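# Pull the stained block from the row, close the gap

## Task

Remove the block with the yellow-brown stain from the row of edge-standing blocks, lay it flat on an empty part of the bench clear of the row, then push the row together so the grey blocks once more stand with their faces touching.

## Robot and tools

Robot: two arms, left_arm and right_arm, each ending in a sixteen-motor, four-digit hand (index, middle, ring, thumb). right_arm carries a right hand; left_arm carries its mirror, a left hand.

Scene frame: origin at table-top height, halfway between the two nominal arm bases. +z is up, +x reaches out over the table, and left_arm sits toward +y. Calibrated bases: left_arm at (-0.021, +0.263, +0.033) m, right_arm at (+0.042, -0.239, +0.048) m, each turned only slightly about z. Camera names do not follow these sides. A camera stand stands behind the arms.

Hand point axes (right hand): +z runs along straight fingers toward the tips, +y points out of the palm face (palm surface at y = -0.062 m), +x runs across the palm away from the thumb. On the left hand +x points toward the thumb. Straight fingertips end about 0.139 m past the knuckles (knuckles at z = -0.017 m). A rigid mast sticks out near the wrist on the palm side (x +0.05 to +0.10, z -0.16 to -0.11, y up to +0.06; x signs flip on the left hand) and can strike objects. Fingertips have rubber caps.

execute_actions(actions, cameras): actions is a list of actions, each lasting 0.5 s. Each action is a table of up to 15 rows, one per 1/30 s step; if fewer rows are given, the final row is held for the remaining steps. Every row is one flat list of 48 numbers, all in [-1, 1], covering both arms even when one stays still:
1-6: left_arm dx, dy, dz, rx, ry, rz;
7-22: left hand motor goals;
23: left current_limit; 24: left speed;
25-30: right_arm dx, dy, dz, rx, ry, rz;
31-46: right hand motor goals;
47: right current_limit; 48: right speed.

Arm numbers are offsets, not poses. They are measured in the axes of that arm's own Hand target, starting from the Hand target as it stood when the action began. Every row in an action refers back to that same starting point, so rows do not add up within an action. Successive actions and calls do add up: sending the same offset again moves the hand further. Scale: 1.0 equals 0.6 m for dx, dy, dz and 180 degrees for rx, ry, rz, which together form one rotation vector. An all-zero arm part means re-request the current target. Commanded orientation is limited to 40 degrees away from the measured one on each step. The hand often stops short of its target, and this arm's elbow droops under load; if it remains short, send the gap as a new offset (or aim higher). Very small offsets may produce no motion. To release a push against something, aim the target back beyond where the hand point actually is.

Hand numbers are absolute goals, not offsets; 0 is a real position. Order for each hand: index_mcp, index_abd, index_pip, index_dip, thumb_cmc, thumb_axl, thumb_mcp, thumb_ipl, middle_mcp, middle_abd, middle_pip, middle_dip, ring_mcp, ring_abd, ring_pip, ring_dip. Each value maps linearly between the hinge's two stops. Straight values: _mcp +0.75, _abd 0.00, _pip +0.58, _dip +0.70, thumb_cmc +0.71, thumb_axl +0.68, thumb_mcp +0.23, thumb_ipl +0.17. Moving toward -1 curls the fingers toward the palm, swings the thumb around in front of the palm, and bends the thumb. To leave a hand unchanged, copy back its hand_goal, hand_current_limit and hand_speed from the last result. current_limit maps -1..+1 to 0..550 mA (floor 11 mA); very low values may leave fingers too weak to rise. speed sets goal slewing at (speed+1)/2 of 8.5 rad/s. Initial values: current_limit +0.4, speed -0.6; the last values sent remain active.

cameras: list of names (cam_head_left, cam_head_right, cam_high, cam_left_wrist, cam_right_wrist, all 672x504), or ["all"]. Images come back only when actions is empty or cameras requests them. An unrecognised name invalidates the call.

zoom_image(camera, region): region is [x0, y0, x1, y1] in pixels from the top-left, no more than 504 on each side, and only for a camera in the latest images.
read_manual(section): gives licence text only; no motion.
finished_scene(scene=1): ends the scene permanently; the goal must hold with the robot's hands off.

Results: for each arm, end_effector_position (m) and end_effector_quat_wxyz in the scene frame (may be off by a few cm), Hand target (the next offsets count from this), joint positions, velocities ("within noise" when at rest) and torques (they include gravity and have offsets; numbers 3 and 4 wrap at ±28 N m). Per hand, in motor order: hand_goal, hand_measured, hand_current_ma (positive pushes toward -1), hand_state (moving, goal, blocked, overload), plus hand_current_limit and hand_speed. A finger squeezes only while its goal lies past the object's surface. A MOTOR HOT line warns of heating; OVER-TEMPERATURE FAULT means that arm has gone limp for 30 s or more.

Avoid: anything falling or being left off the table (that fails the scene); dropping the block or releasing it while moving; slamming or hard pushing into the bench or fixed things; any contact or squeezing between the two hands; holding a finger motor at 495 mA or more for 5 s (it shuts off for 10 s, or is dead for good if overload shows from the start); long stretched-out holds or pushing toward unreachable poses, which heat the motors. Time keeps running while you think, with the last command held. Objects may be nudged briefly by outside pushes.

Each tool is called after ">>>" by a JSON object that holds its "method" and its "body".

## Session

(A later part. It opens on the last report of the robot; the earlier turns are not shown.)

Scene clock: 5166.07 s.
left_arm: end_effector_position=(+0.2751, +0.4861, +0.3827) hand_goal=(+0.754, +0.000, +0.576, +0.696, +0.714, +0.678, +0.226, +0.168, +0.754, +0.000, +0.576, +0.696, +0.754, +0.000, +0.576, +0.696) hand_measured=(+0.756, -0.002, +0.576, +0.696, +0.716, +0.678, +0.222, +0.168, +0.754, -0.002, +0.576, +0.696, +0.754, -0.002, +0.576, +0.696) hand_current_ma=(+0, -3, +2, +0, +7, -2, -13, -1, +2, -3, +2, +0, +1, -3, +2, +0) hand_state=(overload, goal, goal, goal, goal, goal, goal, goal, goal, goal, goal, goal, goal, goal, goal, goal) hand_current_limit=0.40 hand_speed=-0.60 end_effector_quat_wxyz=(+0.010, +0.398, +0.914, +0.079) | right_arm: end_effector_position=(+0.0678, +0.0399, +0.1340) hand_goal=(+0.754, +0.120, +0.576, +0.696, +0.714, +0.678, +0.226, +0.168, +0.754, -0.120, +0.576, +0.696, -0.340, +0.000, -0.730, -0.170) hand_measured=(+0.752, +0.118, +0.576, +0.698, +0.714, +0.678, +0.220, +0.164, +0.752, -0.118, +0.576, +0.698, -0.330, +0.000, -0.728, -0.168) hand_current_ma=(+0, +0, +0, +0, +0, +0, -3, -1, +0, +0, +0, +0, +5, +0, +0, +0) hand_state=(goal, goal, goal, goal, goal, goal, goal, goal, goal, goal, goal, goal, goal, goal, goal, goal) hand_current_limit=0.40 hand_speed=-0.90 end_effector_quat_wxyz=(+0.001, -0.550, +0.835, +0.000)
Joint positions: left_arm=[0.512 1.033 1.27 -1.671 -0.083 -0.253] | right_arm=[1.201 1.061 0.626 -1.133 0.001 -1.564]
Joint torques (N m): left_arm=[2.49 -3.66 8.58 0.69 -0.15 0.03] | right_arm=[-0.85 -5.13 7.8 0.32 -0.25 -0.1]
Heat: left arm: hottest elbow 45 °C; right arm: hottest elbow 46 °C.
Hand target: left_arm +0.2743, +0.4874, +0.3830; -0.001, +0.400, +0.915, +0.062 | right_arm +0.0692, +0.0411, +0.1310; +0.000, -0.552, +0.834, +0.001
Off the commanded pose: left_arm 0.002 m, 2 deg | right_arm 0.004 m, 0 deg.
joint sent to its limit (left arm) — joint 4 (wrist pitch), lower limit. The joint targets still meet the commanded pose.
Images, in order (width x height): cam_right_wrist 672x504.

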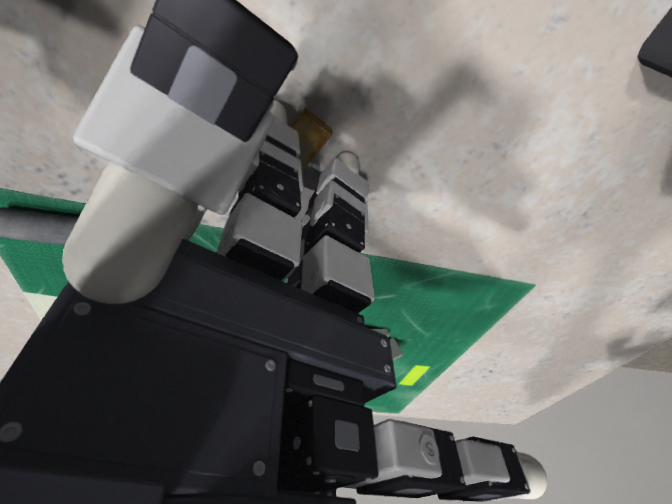

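>>> {"method": "execute_actions", "body": {"actions": [[[0,0,0,0,0,0,0.754,0,0.576,0.696,0.714,0.678,0.226,0.168,0.754,0,0.576,0.696,0.754,0,0.576,0.696,0.4,-0.6,0,0,0,0,0,0,0.754,0.02,0.576,0.696,0.714,0.678,0.226,0.168,0.754,-0.02,0.576,0.696,-0.34,0,-0.73,-0.17,0.4,-0.95]],[[0,0,0,0,0,0,0.754,0,0.576,0.696,0.714,0.678,0.226,0.168,0.754,0,0.576,0.696,0.754,0,0.576,0.696,0.4,-0.6,0,0,0,0,0,0,0.754,-0.06,0.576,0.696,0.714,0.678,0.226,0.168,0.754,0.06,0.576,0.696,-0.34,0,-0.73,-0.17,0.4,-0.96]]], "cameras": ["cam_right_wrist"]}}

>>> {"method": "zoom_image", "body": {"camera": "cam_right_wrist", "region": [260, 70, 400, 190]}}

Scene clock: 5175.73 s.
left_arm: end_effector_position=(+0.2751, +0.4861, +0.3827) hand_goal=(+0.754, +0.000, +0.576, +0.696, +0.714, +0.678, +0.226, +0.168, +0.754, +0.000, +0.576, +0.696, +0.754, +0.000, +0.576, +0.696) hand_measured=(+0.756, -0.002, +0.576, +0.696, +0.716, +0.678, +0.222, +0.168, +0.754, -0.002, +0.576, +0.696, +0.754, -0.002, +0.576, +0.696) hand_current_ma=(+0, -3, +2, +0, +7, -2, -13, -1, +2, -3, +2, +0, +1, -3, +2, +0) hand_state=(overload, goal, goal, goal, goal, goal, goal, goal, goal, goal, goal, goal, goal, goal, goal, goal) hand_current_limit=0.40 hand_speed=-0.60 end_effector_quat_wxyz=(+0.010, +0.398, +0.914, +0.079) | right_arm: end_effector_position=(+0.0678, +0.0398, +0.1340) hand_goal=(+0.754, -0.060, +0.576, +0.696, +0.714, +0.678, +0.226, +0.168, +0.754, +0.060, +0.576, +0.696, -0.340, +0.000, -0.730, -0.170) hand_measured=(+0.752, -0.018, +0.576, +0.698, +0.714, +0.678, +0.220, +0.164, +0.752, -0.014, +0.576, +0.698, -0.330, +0.000, -0.728, -0.168) hand_current_ma=(+0, +38, +0, +0, +0, +0, -3, -1, +0, -97, +0, +0, +5, +0, +0, +0) hand_state=(goal, blocked, goal, goal, goal, goal, goal, goal, goal, blocked, goal, goal, goal, goal, goal, goal) hand_current_limit=0.40 hand_speed=-0.96 end_effector_quat_wxyz=(+0.001, -0.551, +0.835, +0.000)
Joint positions: left_arm=[0.512 1.033 1.27 -1.671 -0.083 -0.253] | right_arm=[1.201 1.061 0.626 -1.133 0.001 -1.564]
Joint torques (N m): left_arm=[2.55 -3.72 8.55 0.69 -0.15 0.04] | right_arm=[-1.03 -5.07 7.86 0.32 -0.24 -0.1]
Heat: left arm: hottest elbow 45 °C; right arm: hottest elbow 47 °C.
Hand target: left_arm +0.2743, +0.4874, +0.3830; -0.001, +0.400, +0.915, +0.062 | right_arm +0.0693, +0.0411, +0.1310; +0.000, -0.552, +0.834, +0.001
Off the commanded pose: left_arm 0.002 m, 2 deg | right_arm 0.004 m, 0 deg.
joint sent to its limit (left arm) — joint 4 (wrist pitch), lower limit. The joint targets still meet the commanded pose.
Images, in order (width x height): cam_right_wrist 672x504.

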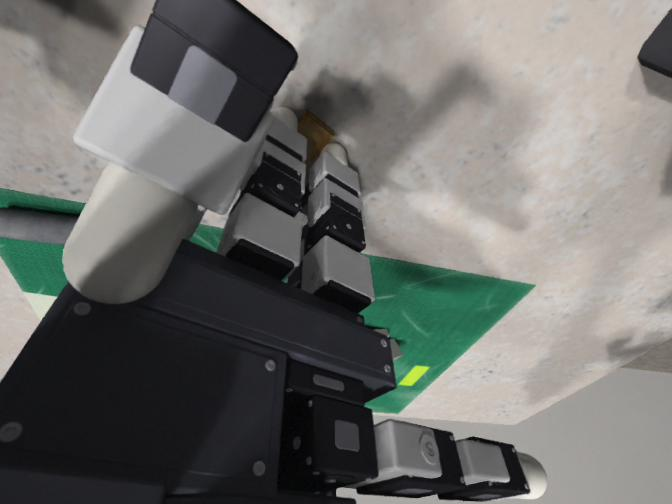

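Scaled by 3.600 from the camera's 672x504 image, which has a finer 960x720 frame.

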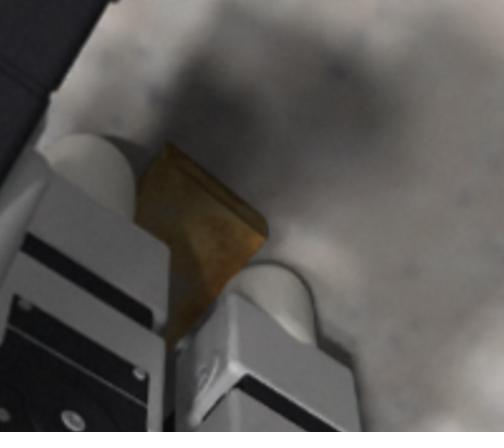

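>>> {"method": "execute_actions", "body": {"actions": [[[0,0,0,0,0,0,0.754,0,0.576,0.696,0.714,0.678,0.226,0.168,0.754,0,0.576,0.696,0.754,0,0.576,0.696,0.4,-0.6,0,0.0,-0.004,0,0,0,0.754,-0.09,0.576,0.696,0.714,0.678,0.226,0.168,0.754,0.08,0.576,0.696,-0.34,0,-0.73,-0.17,0.4,-0.95]],[[0,0,0,0,0,0,0.754,0,0.576,0.696,0.714,0.678,0.226,0.168,0.754,0,0.576,0.696,0.754,0,0.576,0.696,0.4,-0.6,0,0.02,0,0,0,0,0.754,-0.09,0.576,0.696,0.714,0.678,0.226,0.168,0.754,0.08,0.576,0.696,-0.34,0,-0.73,-0.17,0.4,-0.95]],[[0,0,0,0,0,0,0.754,0,0.576,0.696,0.714,0.678,0.226,0.168,0.754,0,0.576,0.696,0.754,0,0.576,0.696,0.4,-0.6,0,0.03,0,0,0,0,0.754,-0.09,0.576,0.696,0.714,0.678,0.226,0.168,0.754,0.08,0.576,0.696,-0.34,0,-0.73,-0.17,0.4,-0.95]]], "cameras": ["cam_right_wrist","cam_high"]}}

>>> {"method": "zoom_image", "body": {"camera": "cam_right_wrist", "region": [260, 70, 400, 190]}}

>>> {"method": "zoom_image", "body": {"camera": "cam_high", "region": [425, 215, 515, 285]}}

Scene clock: 5200.37 s.
left_arm: end_effector_position=(+0.2751, +0.4861, +0.3827) hand_goal=(+0.754, +0.000, +0.576, +0.696, +0.714, +0.678, +0.226, +0.168, +0.754, +0.000, +0.576, +0.696, +0.754, +0.000, +0.576, +0.696) hand_measured=(+0.756, -0.002, +0.576, +0.696, +0.716, +0.678, +0.222, +0.168, +0.754, -0.002, +0.576, +0.696, +0.754, -0.002, +0.576, +0.696) hand_current_ma=(+0, -3, +2, +0, +7, -2, -13, -1, +2, -3, +2, +0, +1, -3, +2, +0) hand_state=(overload, goal, goal, goal, goal, goal, goal, goal, goal, goal, goal, goal, goal, goal, goal, goal) hand_current_limit=0.40 hand_speed=-0.60 end_effector_quat_wxyz=(+0.010, +0.398, +0.914, +0.079) | right_arm: end_effector_position=(+0.0401, +0.0485, +0.1343) hand_goal=(+0.754, -0.090, +0.576, +0.696, +0.714, +0.678, +0.226, +0.168, +0.754, +0.080, +0.576, +0.696, -0.340, +0.000, -0.730, -0.170) hand_measured=(+0.752, -0.018, +0.576, +0.698, +0.714, +0.678, +0.220, +0.164, +0.754, -0.010, +0.578, +0.698, -0.330, +0.000, -0.728, -0.168) hand_current_ma=(+0, +95, +0, +0, +0, +0, -3, -1, +0, -138, +0, +0, +5, +0, +0, +0) hand_state=(goal, blocked, goal, goal, goal, goal, goal, goal, goal, blocked, goal, goal, goal, goal, goal, goal) hand_current_limit=0.40 hand_speed=-0.95 end_effector_quat_wxyz=(+0.000, -0.556, +0.831, +0.002)
Joint positions: left_arm=[0.512 1.033 1.27 -1.671 -0.083 -0.253] | right_arm=[1.316 1.061 0.626 -1.133 -0.002 -1.463]
Joint torques (N m): left_arm=[2.49 -3.72 8.57 0.7 -0.15 0.04] | right_arm=[-0.5 -5.13 8.46 0.12 -0.14 0.12]
Heat: left arm: hottest elbow 45 °C; right arm: hottest elbow 47 °C.
Hand target: left_arm +0.2743, +0.4874, +0.3830; -0.001, +0.400, +0.915, +0.062 | right_arm +0.0417, +0.0528, +0.1335; +0.000, -0.552, +0.834, +0.002
Off the commanded pose: left_arm 0.002 m, 2 deg | right_arm 0.005 m, 1 deg.
joint sent to its limit (left arm) — joint 4 (wrist pitch), lower limit. The joint targets still meet the commanded pose.
Images, in order (width x height): cam_high 672x504, cam_right_wrist 672x504.

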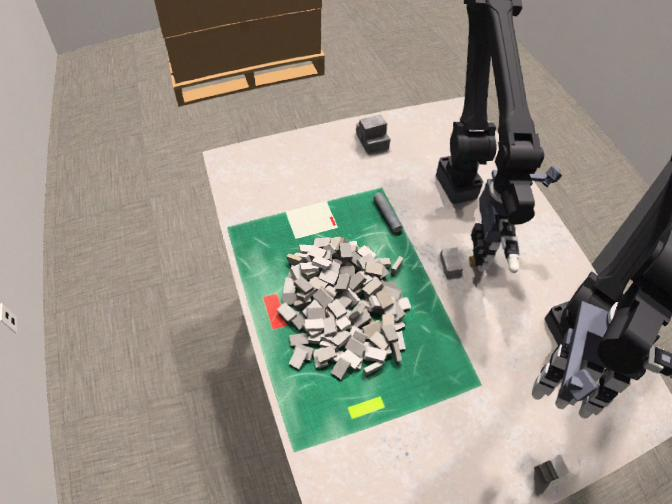

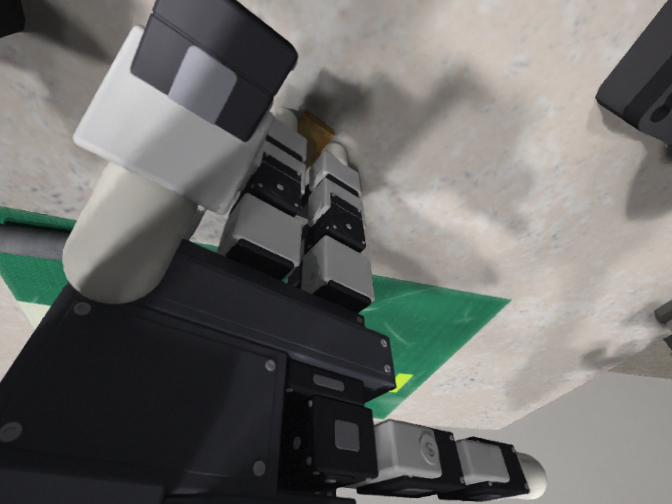

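Scaled by 3.600 from the camera's 672x504 image, which has a finer 960x720 frame.

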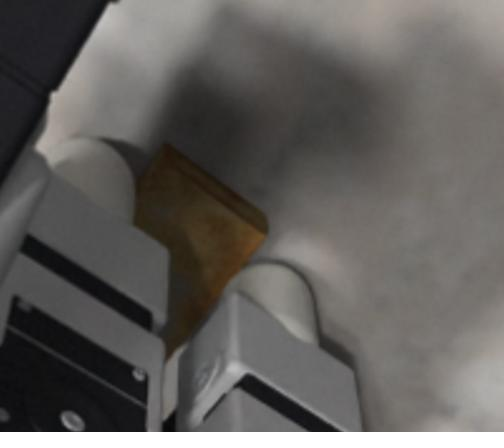

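Scaled by 5.600 from the camera's 672x504 image, which has a finer 960x720 frame.

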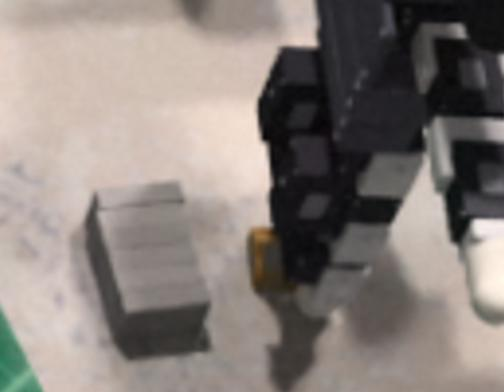

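>>> {"method": "execute_actions", "body": {"actions": [[[0,0,0,0,0,0,0.754,0,0.576,0.696,0.714,0.678,0.226,0.168,0.754,0,0.576,0.696,0.754,0,0.576,0.696,0.4,-0.6,0,0.03,0,0,0,0,0.754,-0.09,0.576,0.696,0.714,0.678,0.226,0.168,0.754,0.08,0.576,0.696,-0.34,0,-0.73,-0.17,0.4,-0.95]],[[0,0,0,0,0,0,0.754,0,0.576,0.696,0.714,0.678,0.226,0.168,0.754,0,0.576,0.696,0.754,0,0.576,0.696,0.4,-0.6,0,0.03,0,0,0,0,0.754,-0.09,0.576,0.696,0.714,0.678,0.226,0.168,0.754,0.08,0.576,0.696,-0.34,0,-0.73,-0.17,0.4,-0.95]],[[0,0,0,0,0,0,0.754,0,0.576,0.696,0.714,0.678,0.226,0.168,0.754,0,0.576,0.696,0.754,0,0.576,0.696,0.4,-0.6,0,0,0,0,0,0,0.754,-0.09,0.576,0.696,0.714,0.678,0.226,0.168,0.754,0.08,0.576,0.696,-0.34,0,-0.73,-0.17,0.4,-0.95]]], "cameras": ["cam_right_wrist","cam_high"]}}

>>> {"method": "zoom_image", "body": {"camera": "cam_right_wrist", "region": [260, 70, 400, 190]}}

>>> {"method": "zoom_image", "body": {"camera": "cam_high", "region": [425, 215, 515, 285]}}

Scene clock: 5220.67 s.
left_arm: end_effector_position=(+0.2751, +0.4861, +0.3827) hand_goal=(+0.754, +0.000, +0.576, +0.696, +0.714, +0.678, +0.226, +0.168, +0.754, +0.000, +0.576, +0.696, +0.754, +0.000, +0.576, +0.696) hand_measured=(+0.756, -0.002, +0.576, +0.696, +0.716, +0.678, +0.222, +0.168, +0.754, -0.002, +0.576, +0.696, +0.754, -0.002, +0.576, +0.696) hand_current_ma=(+0, -3, +2, +0, +7, -2, -13, -1, +2, -3, +2, +0, +1, -3, +2, +0) hand_state=(overload, goal, goal, goal, goal, goal, goal, goal, goal, goal, goal, goal, goal, goal, goal, goal) hand_current_limit=0.40 hand_speed=-0.60 end_effector_quat_wxyz=(+0.010, +0.398, +0.914, +0.079) | right_arm: end_effector_position=(+0.0135, +0.0560, +0.1311) hand_goal=(+0.754, -0.090, +0.576, +0.696, +0.714, +0.678, +0.226, +0.168, +0.754, +0.080, +0.576, +0.696, -0.340, +0.000, -0.730, -0.170) hand_measured=(+0.784, -0.018, +0.598, +0.706, +0.716, +0.678, +0.220, +0.164, +0.786, -0.008, +0.596, +0.706, -0.330, +0.000, -0.728, -0.168) hand_current_ma=(+30, +95, +16, +4, +0, +0, -3, -1, +31, -134, +12, +4, +5, +0, +0, +0) hand_state=(blocked, blocked, blocked, goal, goal, goal, goal, goal, blocked, blocked, goal, goal, goal, goal, goal, goal) hand_current_limit=0.40 hand_speed=-0.95 end_effector_quat_wxyz=(+0.004, -0.549, +0.836, -0.006)
Joint positions: left_arm=[0.512 1.033 1.27 -1.671 -0.083 -0.253] | right_arm=[1.444 1.069 0.626 -1.131 0.015 -1.318]
Joint torques (N m): left_arm=[2.49 -3.72 8.57 0.68 -0.16 0.04] | right_arm=[0.56 -3.9 9.55 0.24 -0.69 0.09]
Heat: left arm: hottest elbow 45 °C; right arm: hottest elbow 48 °C.
Hand target: left_arm +0.2743, +0.4874, +0.3830; -0.001, +0.400, +0.915, +0.062 | right_arm +0.0085, +0.0668, +0.1335; +0.000, -0.552, +0.834, +0.001
Off the commanded pose: left_arm 0.002 m, 2 deg | right_arm 0.012 m, 1 deg.
joint sent to its limit (left arm) — joint 4 (wrist pitch), lower limit. The joint targets still meet the commanded pose.
Images, in order (width x height): cam_high 672x504, cam_right_wrist 672x504.

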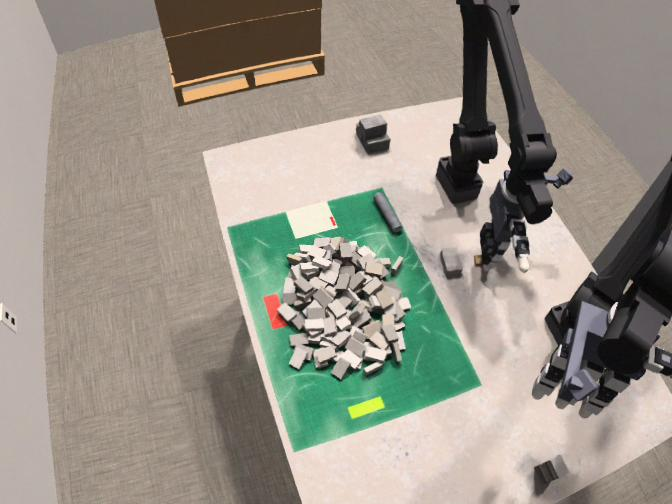

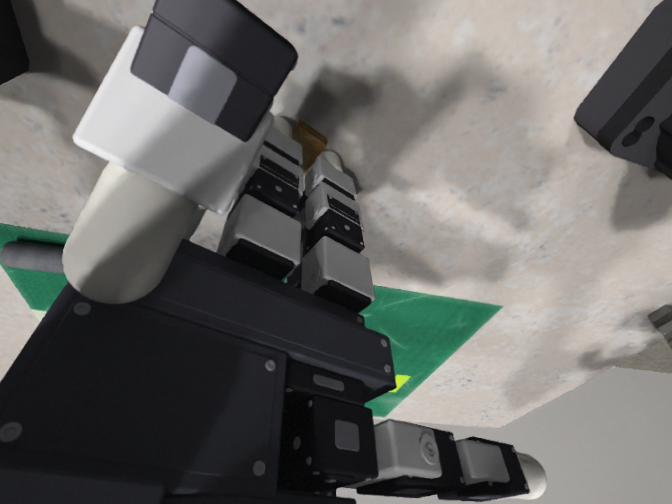

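Scaled by 3.600 from the camera's 672x504 image, which has a finer 960x720 frame.

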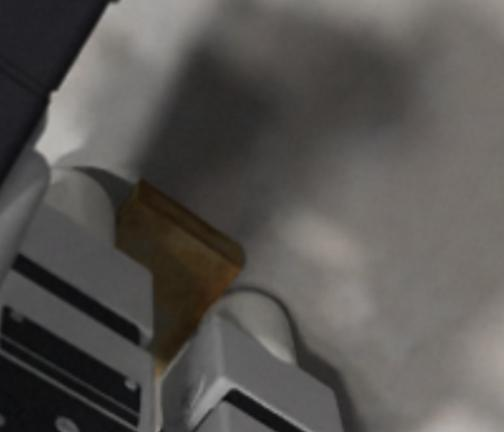

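Scaled by 5.600 from the camera's 672x504 image, which has a finer 960x720 frame.

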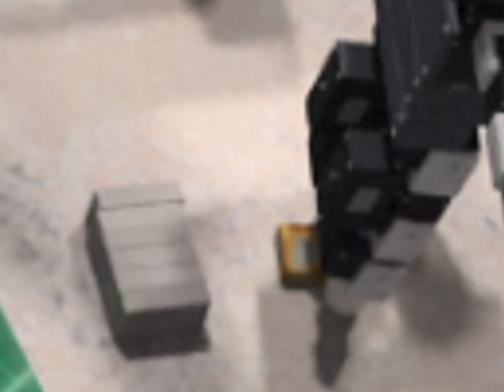

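>>> {"method": "execute_actions", "body": {"actions": [[[0,0,0,0,0,0,0.754,0,0.576,0.696,0.714,0.678,0.226,0.168,0.754,0,0.576,0.696,0.754,0,0.576,0.696,0.4,-0.6,0,0.012,-0.01,0,0,0,0.754,-0.09,0.576,0.696,0.714,0.678,0.226,0.168,0.754,0.08,0.576,0.696,-0.34,0,-0.73,-0.17,0.4,-0.95]],[[0,0,0,0,0,0,0.754,0,0.576,0.696,0.714,0.678,0.226,0.168,0.754,0,0.576,0.696,0.754,0,0.576,0.696,0.4,-0.6,0,0.025,-0.002,0,0,0,0.754,-0.09,0.576,0.696,0.714,0.678,0.226,0.168,0.754,0.08,0.576,0.696,-0.34,0,-0.73,-0.17,0.4,-0.95]]], "cameras": ["cam_right_wrist","cam_high"]}}

>>> {"method": "zoom_image", "body": {"camera": "cam_high", "region": [425, 215, 515, 285]}}

Scene clock: 5237.60 s.
left_arm: end_effector_position=(+0.2751, +0.4861, +0.3827) hand_goal=(+0.754, +0.000, +0.576, +0.696, +0.714, +0.678, +0.226, +0.168, +0.754, +0.000, +0.576, +0.696, +0.754, +0.000, +0.576, +0.696) hand_measured=(+0.756, -0.002, +0.576, +0.696, +0.716, +0.678, +0.222, +0.168, +0.754, -0.002, +0.576, +0.696, +0.754, -0.002, +0.576, +0.696) hand_current_ma=(+0, -3, +2, +0, +7, -2, -13, -1, +2, -3, +2, +0, +1, -3, +2, +0) hand_state=(overload, goal, goal, goal, goal, goal, goal, goal, goal, goal, goal, goal, goal, goal, goal, goal) hand_current_limit=0.40 hand_speed=-0.60 end_effector_quat_wxyz=(+0.010, +0.398, +0.914, +0.079) | right_arm: end_effector_position=(-0.0086, +0.0631, +0.1322) hand_goal=(+0.754, -0.090, +0.576, +0.696, +0.714, +0.678, +0.226, +0.168, +0.754, +0.080, +0.576, +0.696, -0.340, +0.000, -0.730, -0.170) hand_measured=(+0.784, -0.018, +0.598, +0.706, +0.716, +0.678, +0.220, +0.164, +0.780, -0.008, +0.594, +0.706, -0.330, +0.000, -0.728, -0.168) hand_current_ma=(+28, +95, +16, +4, +0, +0, -3, -1, +23, -134, +12, +4, +5, +0, +0, +0) hand_state=(blocked, blocked, blocked, goal, goal, goal, goal, goal, blocked, blocked, goal, goal, goal, goal, goal, goal) hand_current_limit=0.40 hand_speed=-0.95 end_effector_quat_wxyz=(+0.002, -0.552, +0.834, -0.006)
Joint positions: left_arm=[0.512 1.033 1.27 -1.671 -0.083 -0.253] | right_arm=[1.532 1.085 0.639 -1.131 0.01 -1.236]
Joint torques (N m): left_arm=[2.55 -3.66 8.55 0.7 -0.15 0.04] | right_arm=[0.15 -4.95 10.62 -0.32 -0.51 0.11]
Heat: left arm: hottest elbow 45 °C; right arm: hottest elbow 48 °C.
Hand target: left_arm +0.2743, +0.4874, +0.3830; -0.001, +0.400, +0.915, +0.062 | right_arm -0.0119, +0.0755, +0.1408; +0.000, -0.552, +0.834, +0.001
Off the commanded pose: left_arm 0.002 m, 2 deg | right_arm 0.015 m, 1 deg.
joint sent to its limit (left arm) — joint 4 (wrist pitch), lower limit. The joint targets still meet the commanded pose.
Images, in order (width x height): cam_high 672x504, cam_right_wrist 672x504.

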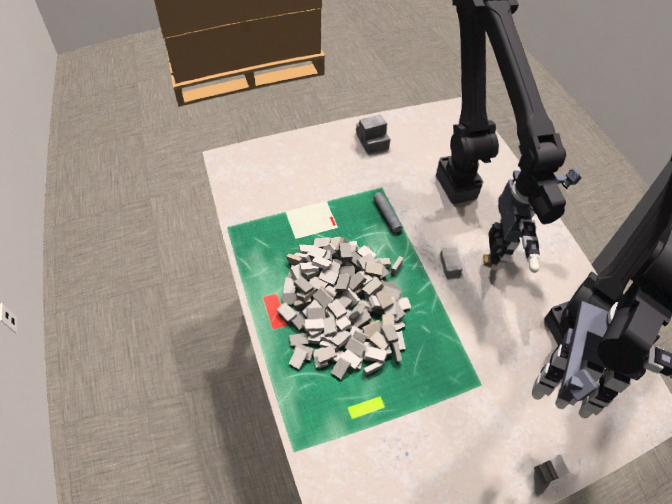

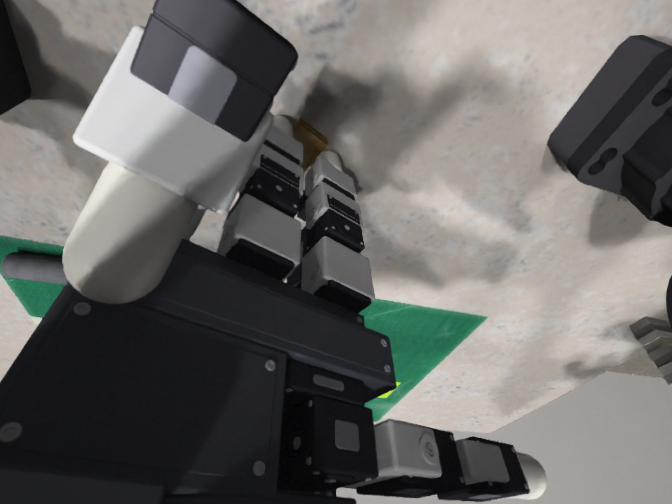

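Scaled by 5.600 from the camera's 672x504 image, which has a finer 960x720 frame.

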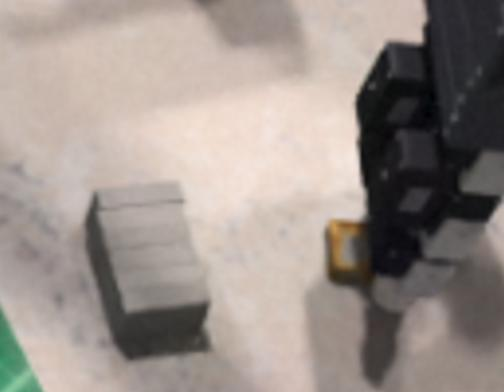

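>>> {"method": "execute_actions", "body": {"actions": [[[0,0,0,0,0,0,0.754,0,0.576,0.696,0.714,0.678,0.226,0.168,0.754,0,0.576,0.696,0.754,0,0.576,0.696,0.4,-0.6,0,0,0,0,0,0,0.754,-0.02,0.576,0.696,0.714,0.678,0.226,0.168,0.754,0.0,0.576,0.696,-0.34,0,-0.73,-0.17,0.4,-0.97]],[[0,0,0,0,0,0,0.754,0,0.576,0.696,0.714,0.678,0.226,0.168,0.754,0,0.576,0.696,0.754,0,0.576,0.696,0.4,-0.6,0,0,-0.01,0,0,0,0.754,0.1,0.576,0.696,0.714,0.678,0.226,0.168,0.754,-0.1,0.576,0.696,-0.34,0,-0.73,-0.17,0.4,-0.97]],[[0,0,0,0,0,0,0.754,0,0.576,0.696,0.714,0.678,0.226,0.168,0.754,0,0.576,0.696,0.754,0,0.576,0.696,0.4,-0.6,0,0,-0.01,0,0,0,0.754,0.12,0.576,0.696,0.714,0.678,0.226,0.168,0.754,-0.12,0.576,0.696,-0.34,0,-0.73,-0.17,0.4,-0.95]]], "cameras": ["cam_right_wrist"]}}

>>> {"method": "zoom_image", "body": {"camera": "cam_right_wrist", "region": [260, 70, 400, 190]}}

Scene clock: 5251.83 s.
left_arm: end_effector_position=(+0.2751, +0.4861, +0.3827) hand_goal=(+0.754, +0.000, +0.576, +0.696, +0.714, +0.678, +0.226, +0.168, +0.754, +0.000, +0.576, +0.696, +0.754, +0.000, +0.576, +0.696) hand_measured=(+0.756, -0.002, +0.576, +0.696, +0.716, +0.678, +0.222, +0.168, +0.754, -0.002, +0.576, +0.696, +0.754, -0.002, +0.576, +0.696) hand_current_ma=(+0, -3, +2, +0, +7, -2, -13, -1, +2, -3, +2, +0, +1, -3, +2, +0) hand_state=(overload, goal, goal, goal, goal, goal, goal, goal, goal, goal, goal, goal, goal, goal, goal, goal) hand_current_limit=0.40 hand_speed=-0.60 end_effector_quat_wxyz=(+0.010, +0.398, +0.914, +0.079) | right_arm: end_effector_position=(-0.0101, +0.0624, +0.1383) hand_goal=(+0.754, +0.120, +0.576, +0.696, +0.714, +0.678, +0.226, +0.168, +0.754, -0.120, +0.576, +0.696, -0.340, +0.000, -0.730, -0.170) hand_measured=(+0.756, +0.116, +0.578, +0.698, +0.716, +0.678, +0.220, +0.164, +0.754, -0.116, +0.578, +0.698, -0.330, +0.000, -0.728, -0.168) hand_current_ma=(+0, -1, +0, +0, +0, +0, -3, -1, +0, +1, +0, +0, +5, +0, +0, +0) hand_state=(goal, goal, goal, goal, goal, goal, goal, goal, goal, goal, goal, goal, goal, goal, goal, goal) hand_current_limit=0.40 hand_speed=-0.95 end_effector_quat_wxyz=(-0.006, -0.552, +0.834, -0.009)
Joint positions: left_arm=[0.512 1.033 1.27 -1.671 -0.083 -0.253] | right_arm=[1.532 1.085 0.657 -1.164 0.002 -1.236]
Joint torques (N m): left_arm=[2.61 -3.66 8.55 0.69 -0.15 0.04] | right_arm=[0.09 -6.59 11.02 -0.57 -0.22 0.08]
Heat: left arm: hottest elbow 45 °C; right arm: hottest elbow 48 °C.
Hand target: left_arm +0.2743, +0.4874, +0.3830; -0.001, +0.400, +0.915, +0.062 | right_arm -0.0119, +0.0755, +0.1528; +0.000, -0.552, +0.834, +0.001
Off the commanded pose: left_arm 0.002 m, 2 deg | right_arm 0.020 m, 1 deg.
joint sent to its limit (left arm) — joint 4 (wrist pitch), lower limit. The joint targets still meet the commanded pose.
Images, in order (width x height): cam_right_wrist 672x504.

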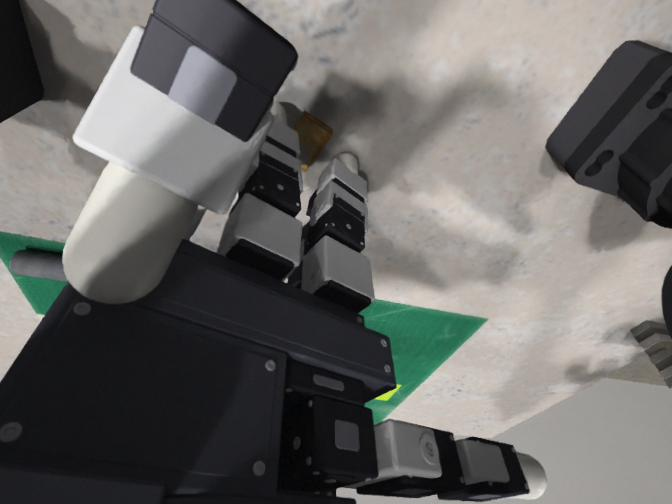

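Scaled by 3.600 from the camera's 672x504 image, which has a finer 960x720 frame.

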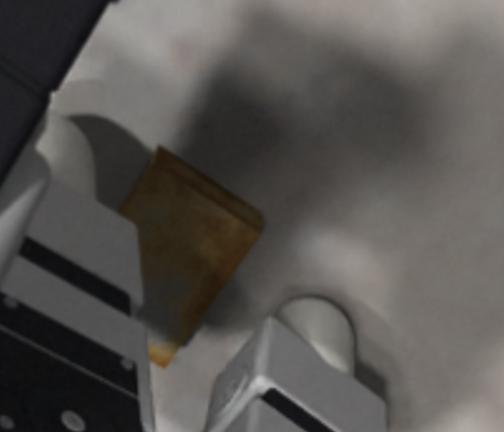

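>>> {"method": "execute_actions", "body": {"actions": [[[0,0,0,0,0,0,0.754,0,0.576,0.696,0.714,0.678,0.226,0.168,0.754,0,0.576,0.696,0.754,0,0.576,0.696,0.4,-0.6,0,0,-0.05,0,0,0,0.754,0.12,0.576,0.696,0.714,0.678,0.226,0.168,0.754,-0.12,0.576,0.696,-0.34,0,-0.73,-0.17,0.4,-0.95]],[[0,0,0,0,0,0,0.754,0,0.576,0.696,0.714,0.678,0.226,0.168,0.754,0,0.576,0.696,0.754,0,0.576,0.696,0.4,-0.6,0.02,0,-0.08,0,0,0,0.754,0.12,0.576,0.696,0.714,0.678,0.226,0.168,0.754,-0.12,0.576,0.696,-0.34,0,-0.73,-0.17,0.4,-0.95]],[[0,0,0,0,0,0,0.754,0,0.576,0.696,0.714,0.678,0.226,0.168,0.754,0,0.576,0.696,0.754,0,0.576,0.696,0.4,-0.6,0.05,0,-0.08,0,0,0,0.754,0.12,0.576,0.696,0.714,0.678,0.226,0.168,0.754,-0.12,0.576,0.696,-0.34,0,-0.73,-0.17,0.4,-0.95]]], "cameras": ["all"]}}

>>> {"method": "zoom_image", "body": {"camera": "cam_high", "region": [425, 215, 515, 285]}}

>>> {"method": "zoom_image", "body": {"camera": "cam_head_left", "region": [340, 390, 420, 470]}}

>>> {"method": "zoom_image", "body": {"camera": "cam_head_right", "region": [350, 390, 450, 490]}}

Scene clock: 5262.67 s.
left_arm: end_effector_position=(+0.2751, +0.4861, +0.3827) hand_goal=(+0.754, +0.000, +0.576, +0.696, +0.714, +0.678, +0.226, +0.168, +0.754, +0.000, +0.576, +0.696, +0.754, +0.000, +0.576, +0.696) hand_measured=(+0.756, -0.002, +0.576, +0.696, +0.716, +0.678, +0.222, +0.168, +0.754, -0.002, +0.576, +0.696, +0.754, -0.002, +0.576, +0.696) hand_current_ma=(+0, -3, +2, +0, +7, -2, -13, -1, +2, -3, +2, +0, +1, -3, +2, +0) hand_state=(overload, goal, goal, goal, goal, goal, goal, goal, goal, goal, goal, goal, goal, goal, goal, goal) hand_current_limit=0.40 hand_speed=-0.60 end_effector_quat_wxyz=(+0.010, +0.398, +0.914, +0.079) | right_arm: end_effector_position=(-0.0278, +0.0299, +0.2684) hand_goal=(+0.754, +0.120, +0.576, +0.696, +0.714, +0.678, +0.226, +0.168, +0.754, -0.120, +0.576, +0.696, -0.340, +0.000, -0.730, -0.170) hand_measured=(+0.752, +0.120, +0.578, +0.698, +0.714, +0.678, +0.220, +0.164, +0.752, -0.118, +0.578, +0.698, -0.328, +0.000, -0.728, -0.168) hand_current_ma=(+0, +0, +0, +0, +0, +0, -3, -1, +0, +0, +0, +0, +6, +0, +0, +0) hand_state=(goal, goal, goal, goal, goal, goal, goal, goal, goal, goal, goal, goal, goal, goal, goal, goal) hand_current_limit=0.40 hand_speed=-0.95 end_effector_quat_wxyz=(-0.003, -0.554, +0.832, -0.001)
Joint positions: left_arm=[0.512 1.033 1.27 -1.671 -0.083 -0.253] | right_arm=[1.599 0.883 0.886 -1.578 -0.004 -1.175]
Joint torques (N m): left_arm=[2.55 -3.72 8.55 0.69 -0.15 0.04] | right_arm=[-0.26 -3.43 11.52 -0.54 -0.04 0.11]
Heat: left arm: hottest elbow 45 °C; right arm: hottest elbow 48 °C.
Hand target: left_arm +0.2743, +0.4874, +0.3830; -0.001, +0.400, +0.915, +0.062 | right_arm -0.0281, +0.0366, +0.2787; +0.000, -0.552, +0.834, +0.002
Off the commanded pose: left_arm 0.002 m, 2 deg | right_arm 0.012 m, 1 deg.
joint sent to its limit (left arm) — joint 4 (wrist pitch), lower limit. The joint targets still meet the commanded pose.

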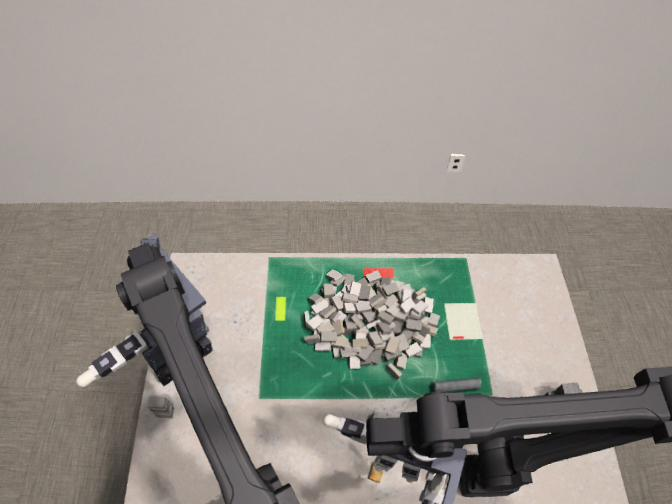

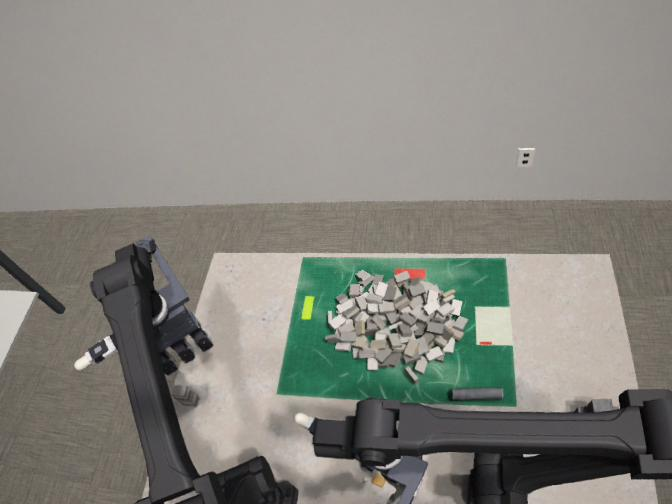

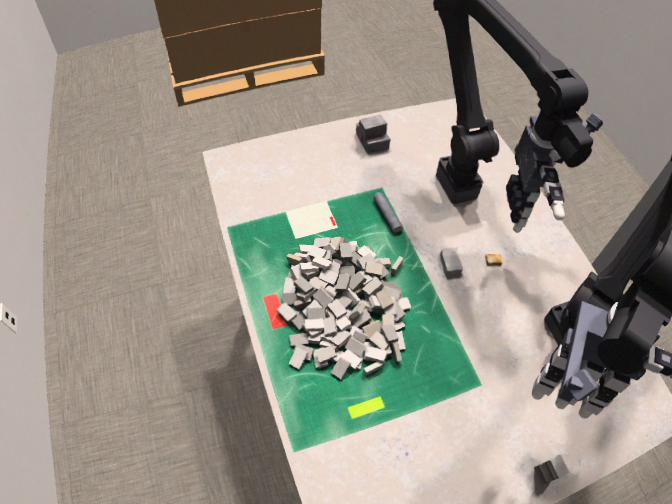

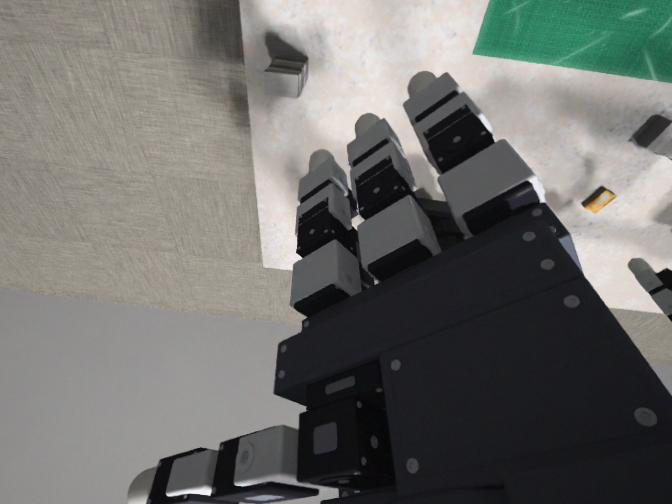

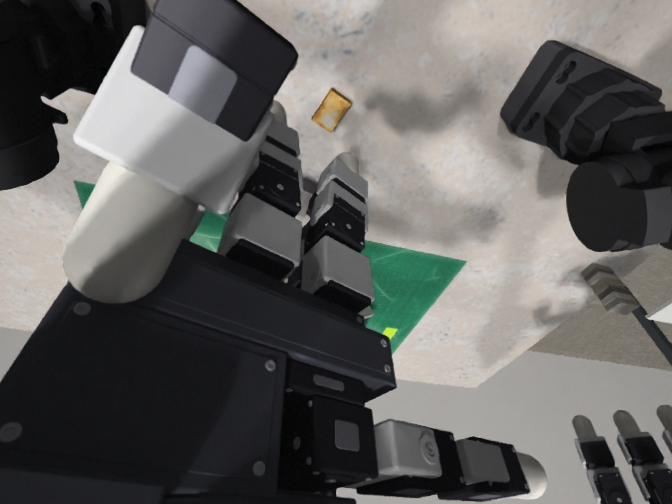

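Scaled by 5.600 from the camera's 672x504 image, which has a finer 960x720 frame.

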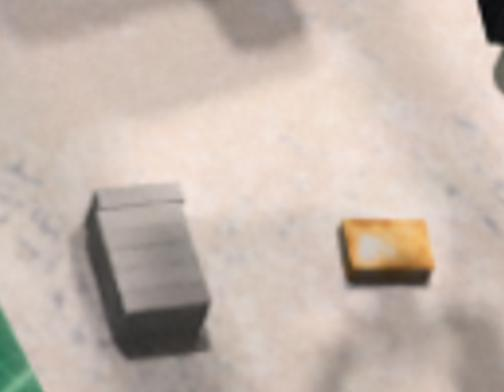

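Scaled by 6.300 from the camera's 672x504 image, which has a finer 960x720 frame.

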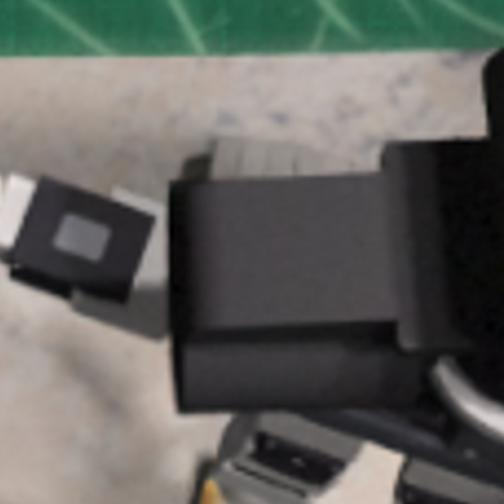

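Scaled by 5.040 from the camera's 672x504 image, which has a finer 960x720 frame.

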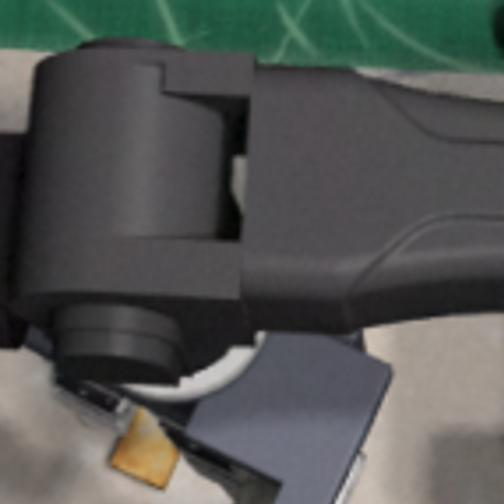

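>>> {"method": "execute_actions", "body": {"actions": [[[0,0,0,0,0,0,0.754,0,0.576,0.696,0.714,0.678,0.226,0.168,0.754,0,0.576,0.696,0.754,0,0.576,0.696,0.4,-0.6,0.0,-0.075,0,0,0,0,0.754,0.12,0.576,0.696,0.714,0.678,0.226,0.168,0.754,-0.12,0.576,0.696,-0.34,0,-0.73,-0.17,0.4,-0.95]],[[0,0,0,0,0,0,0.754,0,0.576,0.696,0.714,0.678,0.226,0.168,0.754,0,0.576,0.696,0.754,0,0.576,0.696,0.4,-0.6,0.0,-0.075,0,0,0,0,0.754,0.12,0.576,0.696,0.714,0.678,0.226,0.168,0.754,-0.12,0.576,0.696,-0.34,0,-0.73,-0.17,0.4,-0.95]]], "cameras": ["cam_right_wrist","cam_high"]}}

>>> {"method": "zoom_image", "body": {"camera": "cam_right_wrist", "region": [280, 50, 400, 170]}}

>>> {"method": "zoom_image", "body": {"camera": "cam_high", "region": [430, 235, 470, 285]}}

Scene clock: 5283.17 s.
left_arm: end_effector_position=(+0.2751, +0.4861, +0.3827) hand_goal=(+0.754, +0.000, +0.576, +0.696, +0.714, +0.678, +0.226, +0.168, +0.754, +0.000, +0.576, +0.696, +0.754, +0.000, +0.576, +0.696) hand_measured=(+0.756, -0.002, +0.576, +0.696, +0.716, +0.678, +0.222, +0.168, +0.754, -0.002, +0.576, +0.696, +0.754, -0.002, +0.576, +0.696) hand_current_ma=(+0, -3, +2, +0, +7, -2, -13, -1, +2, -3, +2, +0, +1, -3, +2, +0) hand_state=(overload, goal, goal, goal, goal, goal, goal, goal, goal, goal, goal, goal, goal, goal, goal, goal) hand_current_limit=0.40 hand_speed=-0.60 end_effector_quat_wxyz=(+0.010, +0.398, +0.914, +0.079) | right_arm: end_effector_position=(+0.0585, +0.0033, +0.2748) hand_goal=(+0.754, +0.120, +0.576, +0.696, +0.714, +0.678, +0.226, +0.168, +0.754, -0.120, +0.576, +0.696, -0.340, +0.000, -0.730, -0.170) hand_measured=(+0.752, +0.120, +0.576, +0.698, +0.714, +0.678, +0.220, +0.164, +0.752, -0.118, +0.576, +0.698, -0.328, +0.000, -0.728, -0.168) hand_current_ma=(+0, +0, +0, +0, +0, +0, -3, -1, +0, +0, +0, +0, +6, +0, +0, +0) hand_state=(goal, goal, goal, goal, goal, goal, goal, goal, goal, goal, goal, goal, goal, goal, goal, goal) hand_current_limit=0.40 hand_speed=-0.95 end_effector_quat_wxyz=(+0.001, -0.544, +0.839, +0.000)
Joint positions: left_arm=[0.512 1.033 1.27 -1.671 -0.083 -0.253] | right_arm=[1.175 0.849 0.886 -1.606 0.001 -1.574]
Joint torques (N m): left_arm=[2.61 -3.72 8.57 0.7 -0.15 0.04] | right_arm=[0.03 -4.25 9.42 -0.53 -0.24 -0.11]
Heat: left arm: hottest elbow 45 °C; right arm: hottest elbow 48 °C.
Hand target: left_arm +0.2743, +0.4874, +0.3830; -0.001, +0.400, +0.915, +0.062 | right_arm +0.0547, +0.0014, +0.2786; +0.000, -0.552, +0.834, +0.001
Off the commanded pose: left_arm 0.002 m, 2 deg | right_arm 0.006 m, 1 deg.
joint sent to its limit (left arm) — joint 4 (wrist pitch), lower limit. The joint targets still meet the commanded pose.
Images, in order (width x height): cam_high 672x504, cam_right_wrist 672x504.

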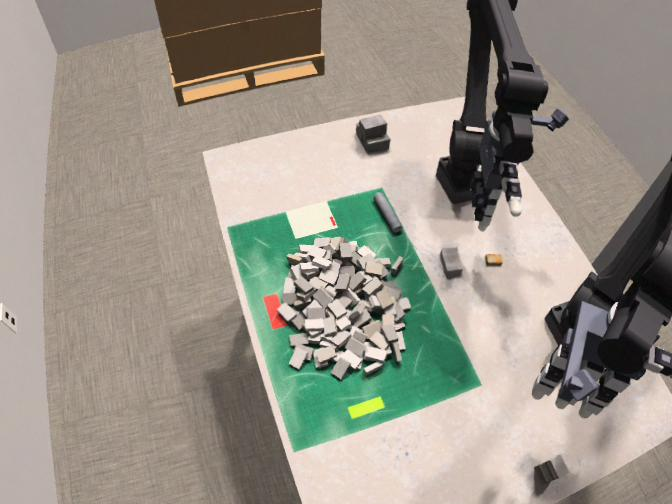

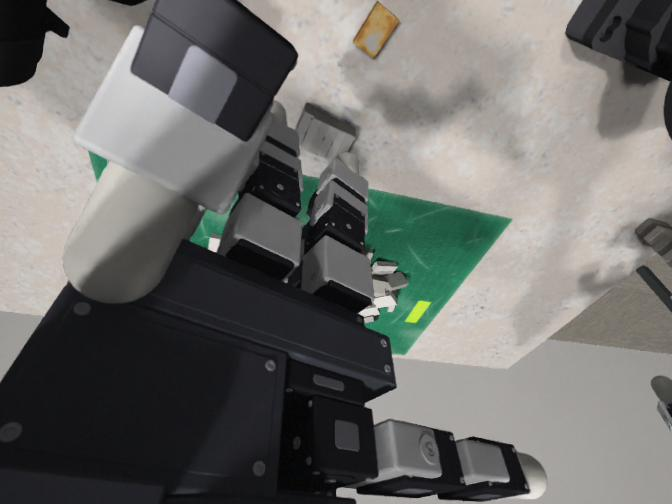

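Scaled by 4.200 from the camera's 672x504 image, which has a finer 960x720 frame.

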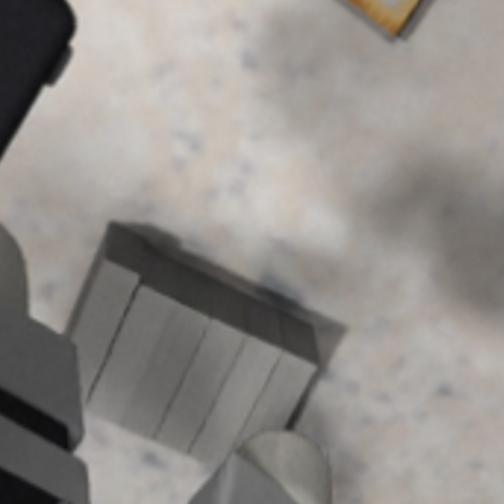

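Scaled by 10.080 from the camera's 672x504 image, which has a finer 960x720 frame.

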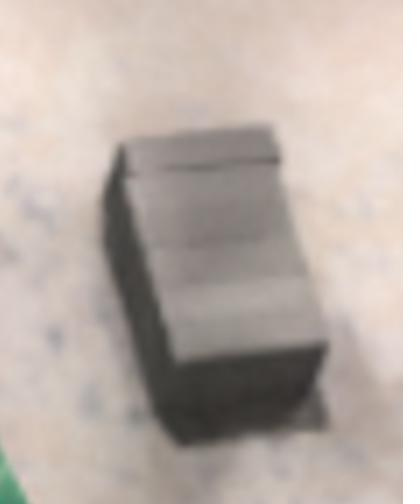

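>>> {"method": "zoom_image", "body": {"camera": "cam_right_wrist", "region": [295, 95, 365, 160]}}

Scaled by 7.200 from the camera's 672x504 image, which has a finer 960x720 frame.

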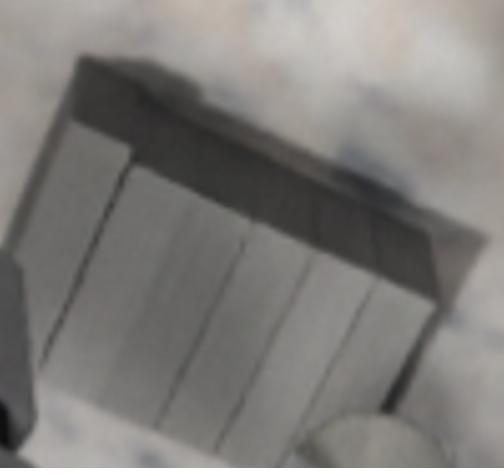

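>>> {"method": "finished_scene", "body": {}}

The scene is finished: the task was done.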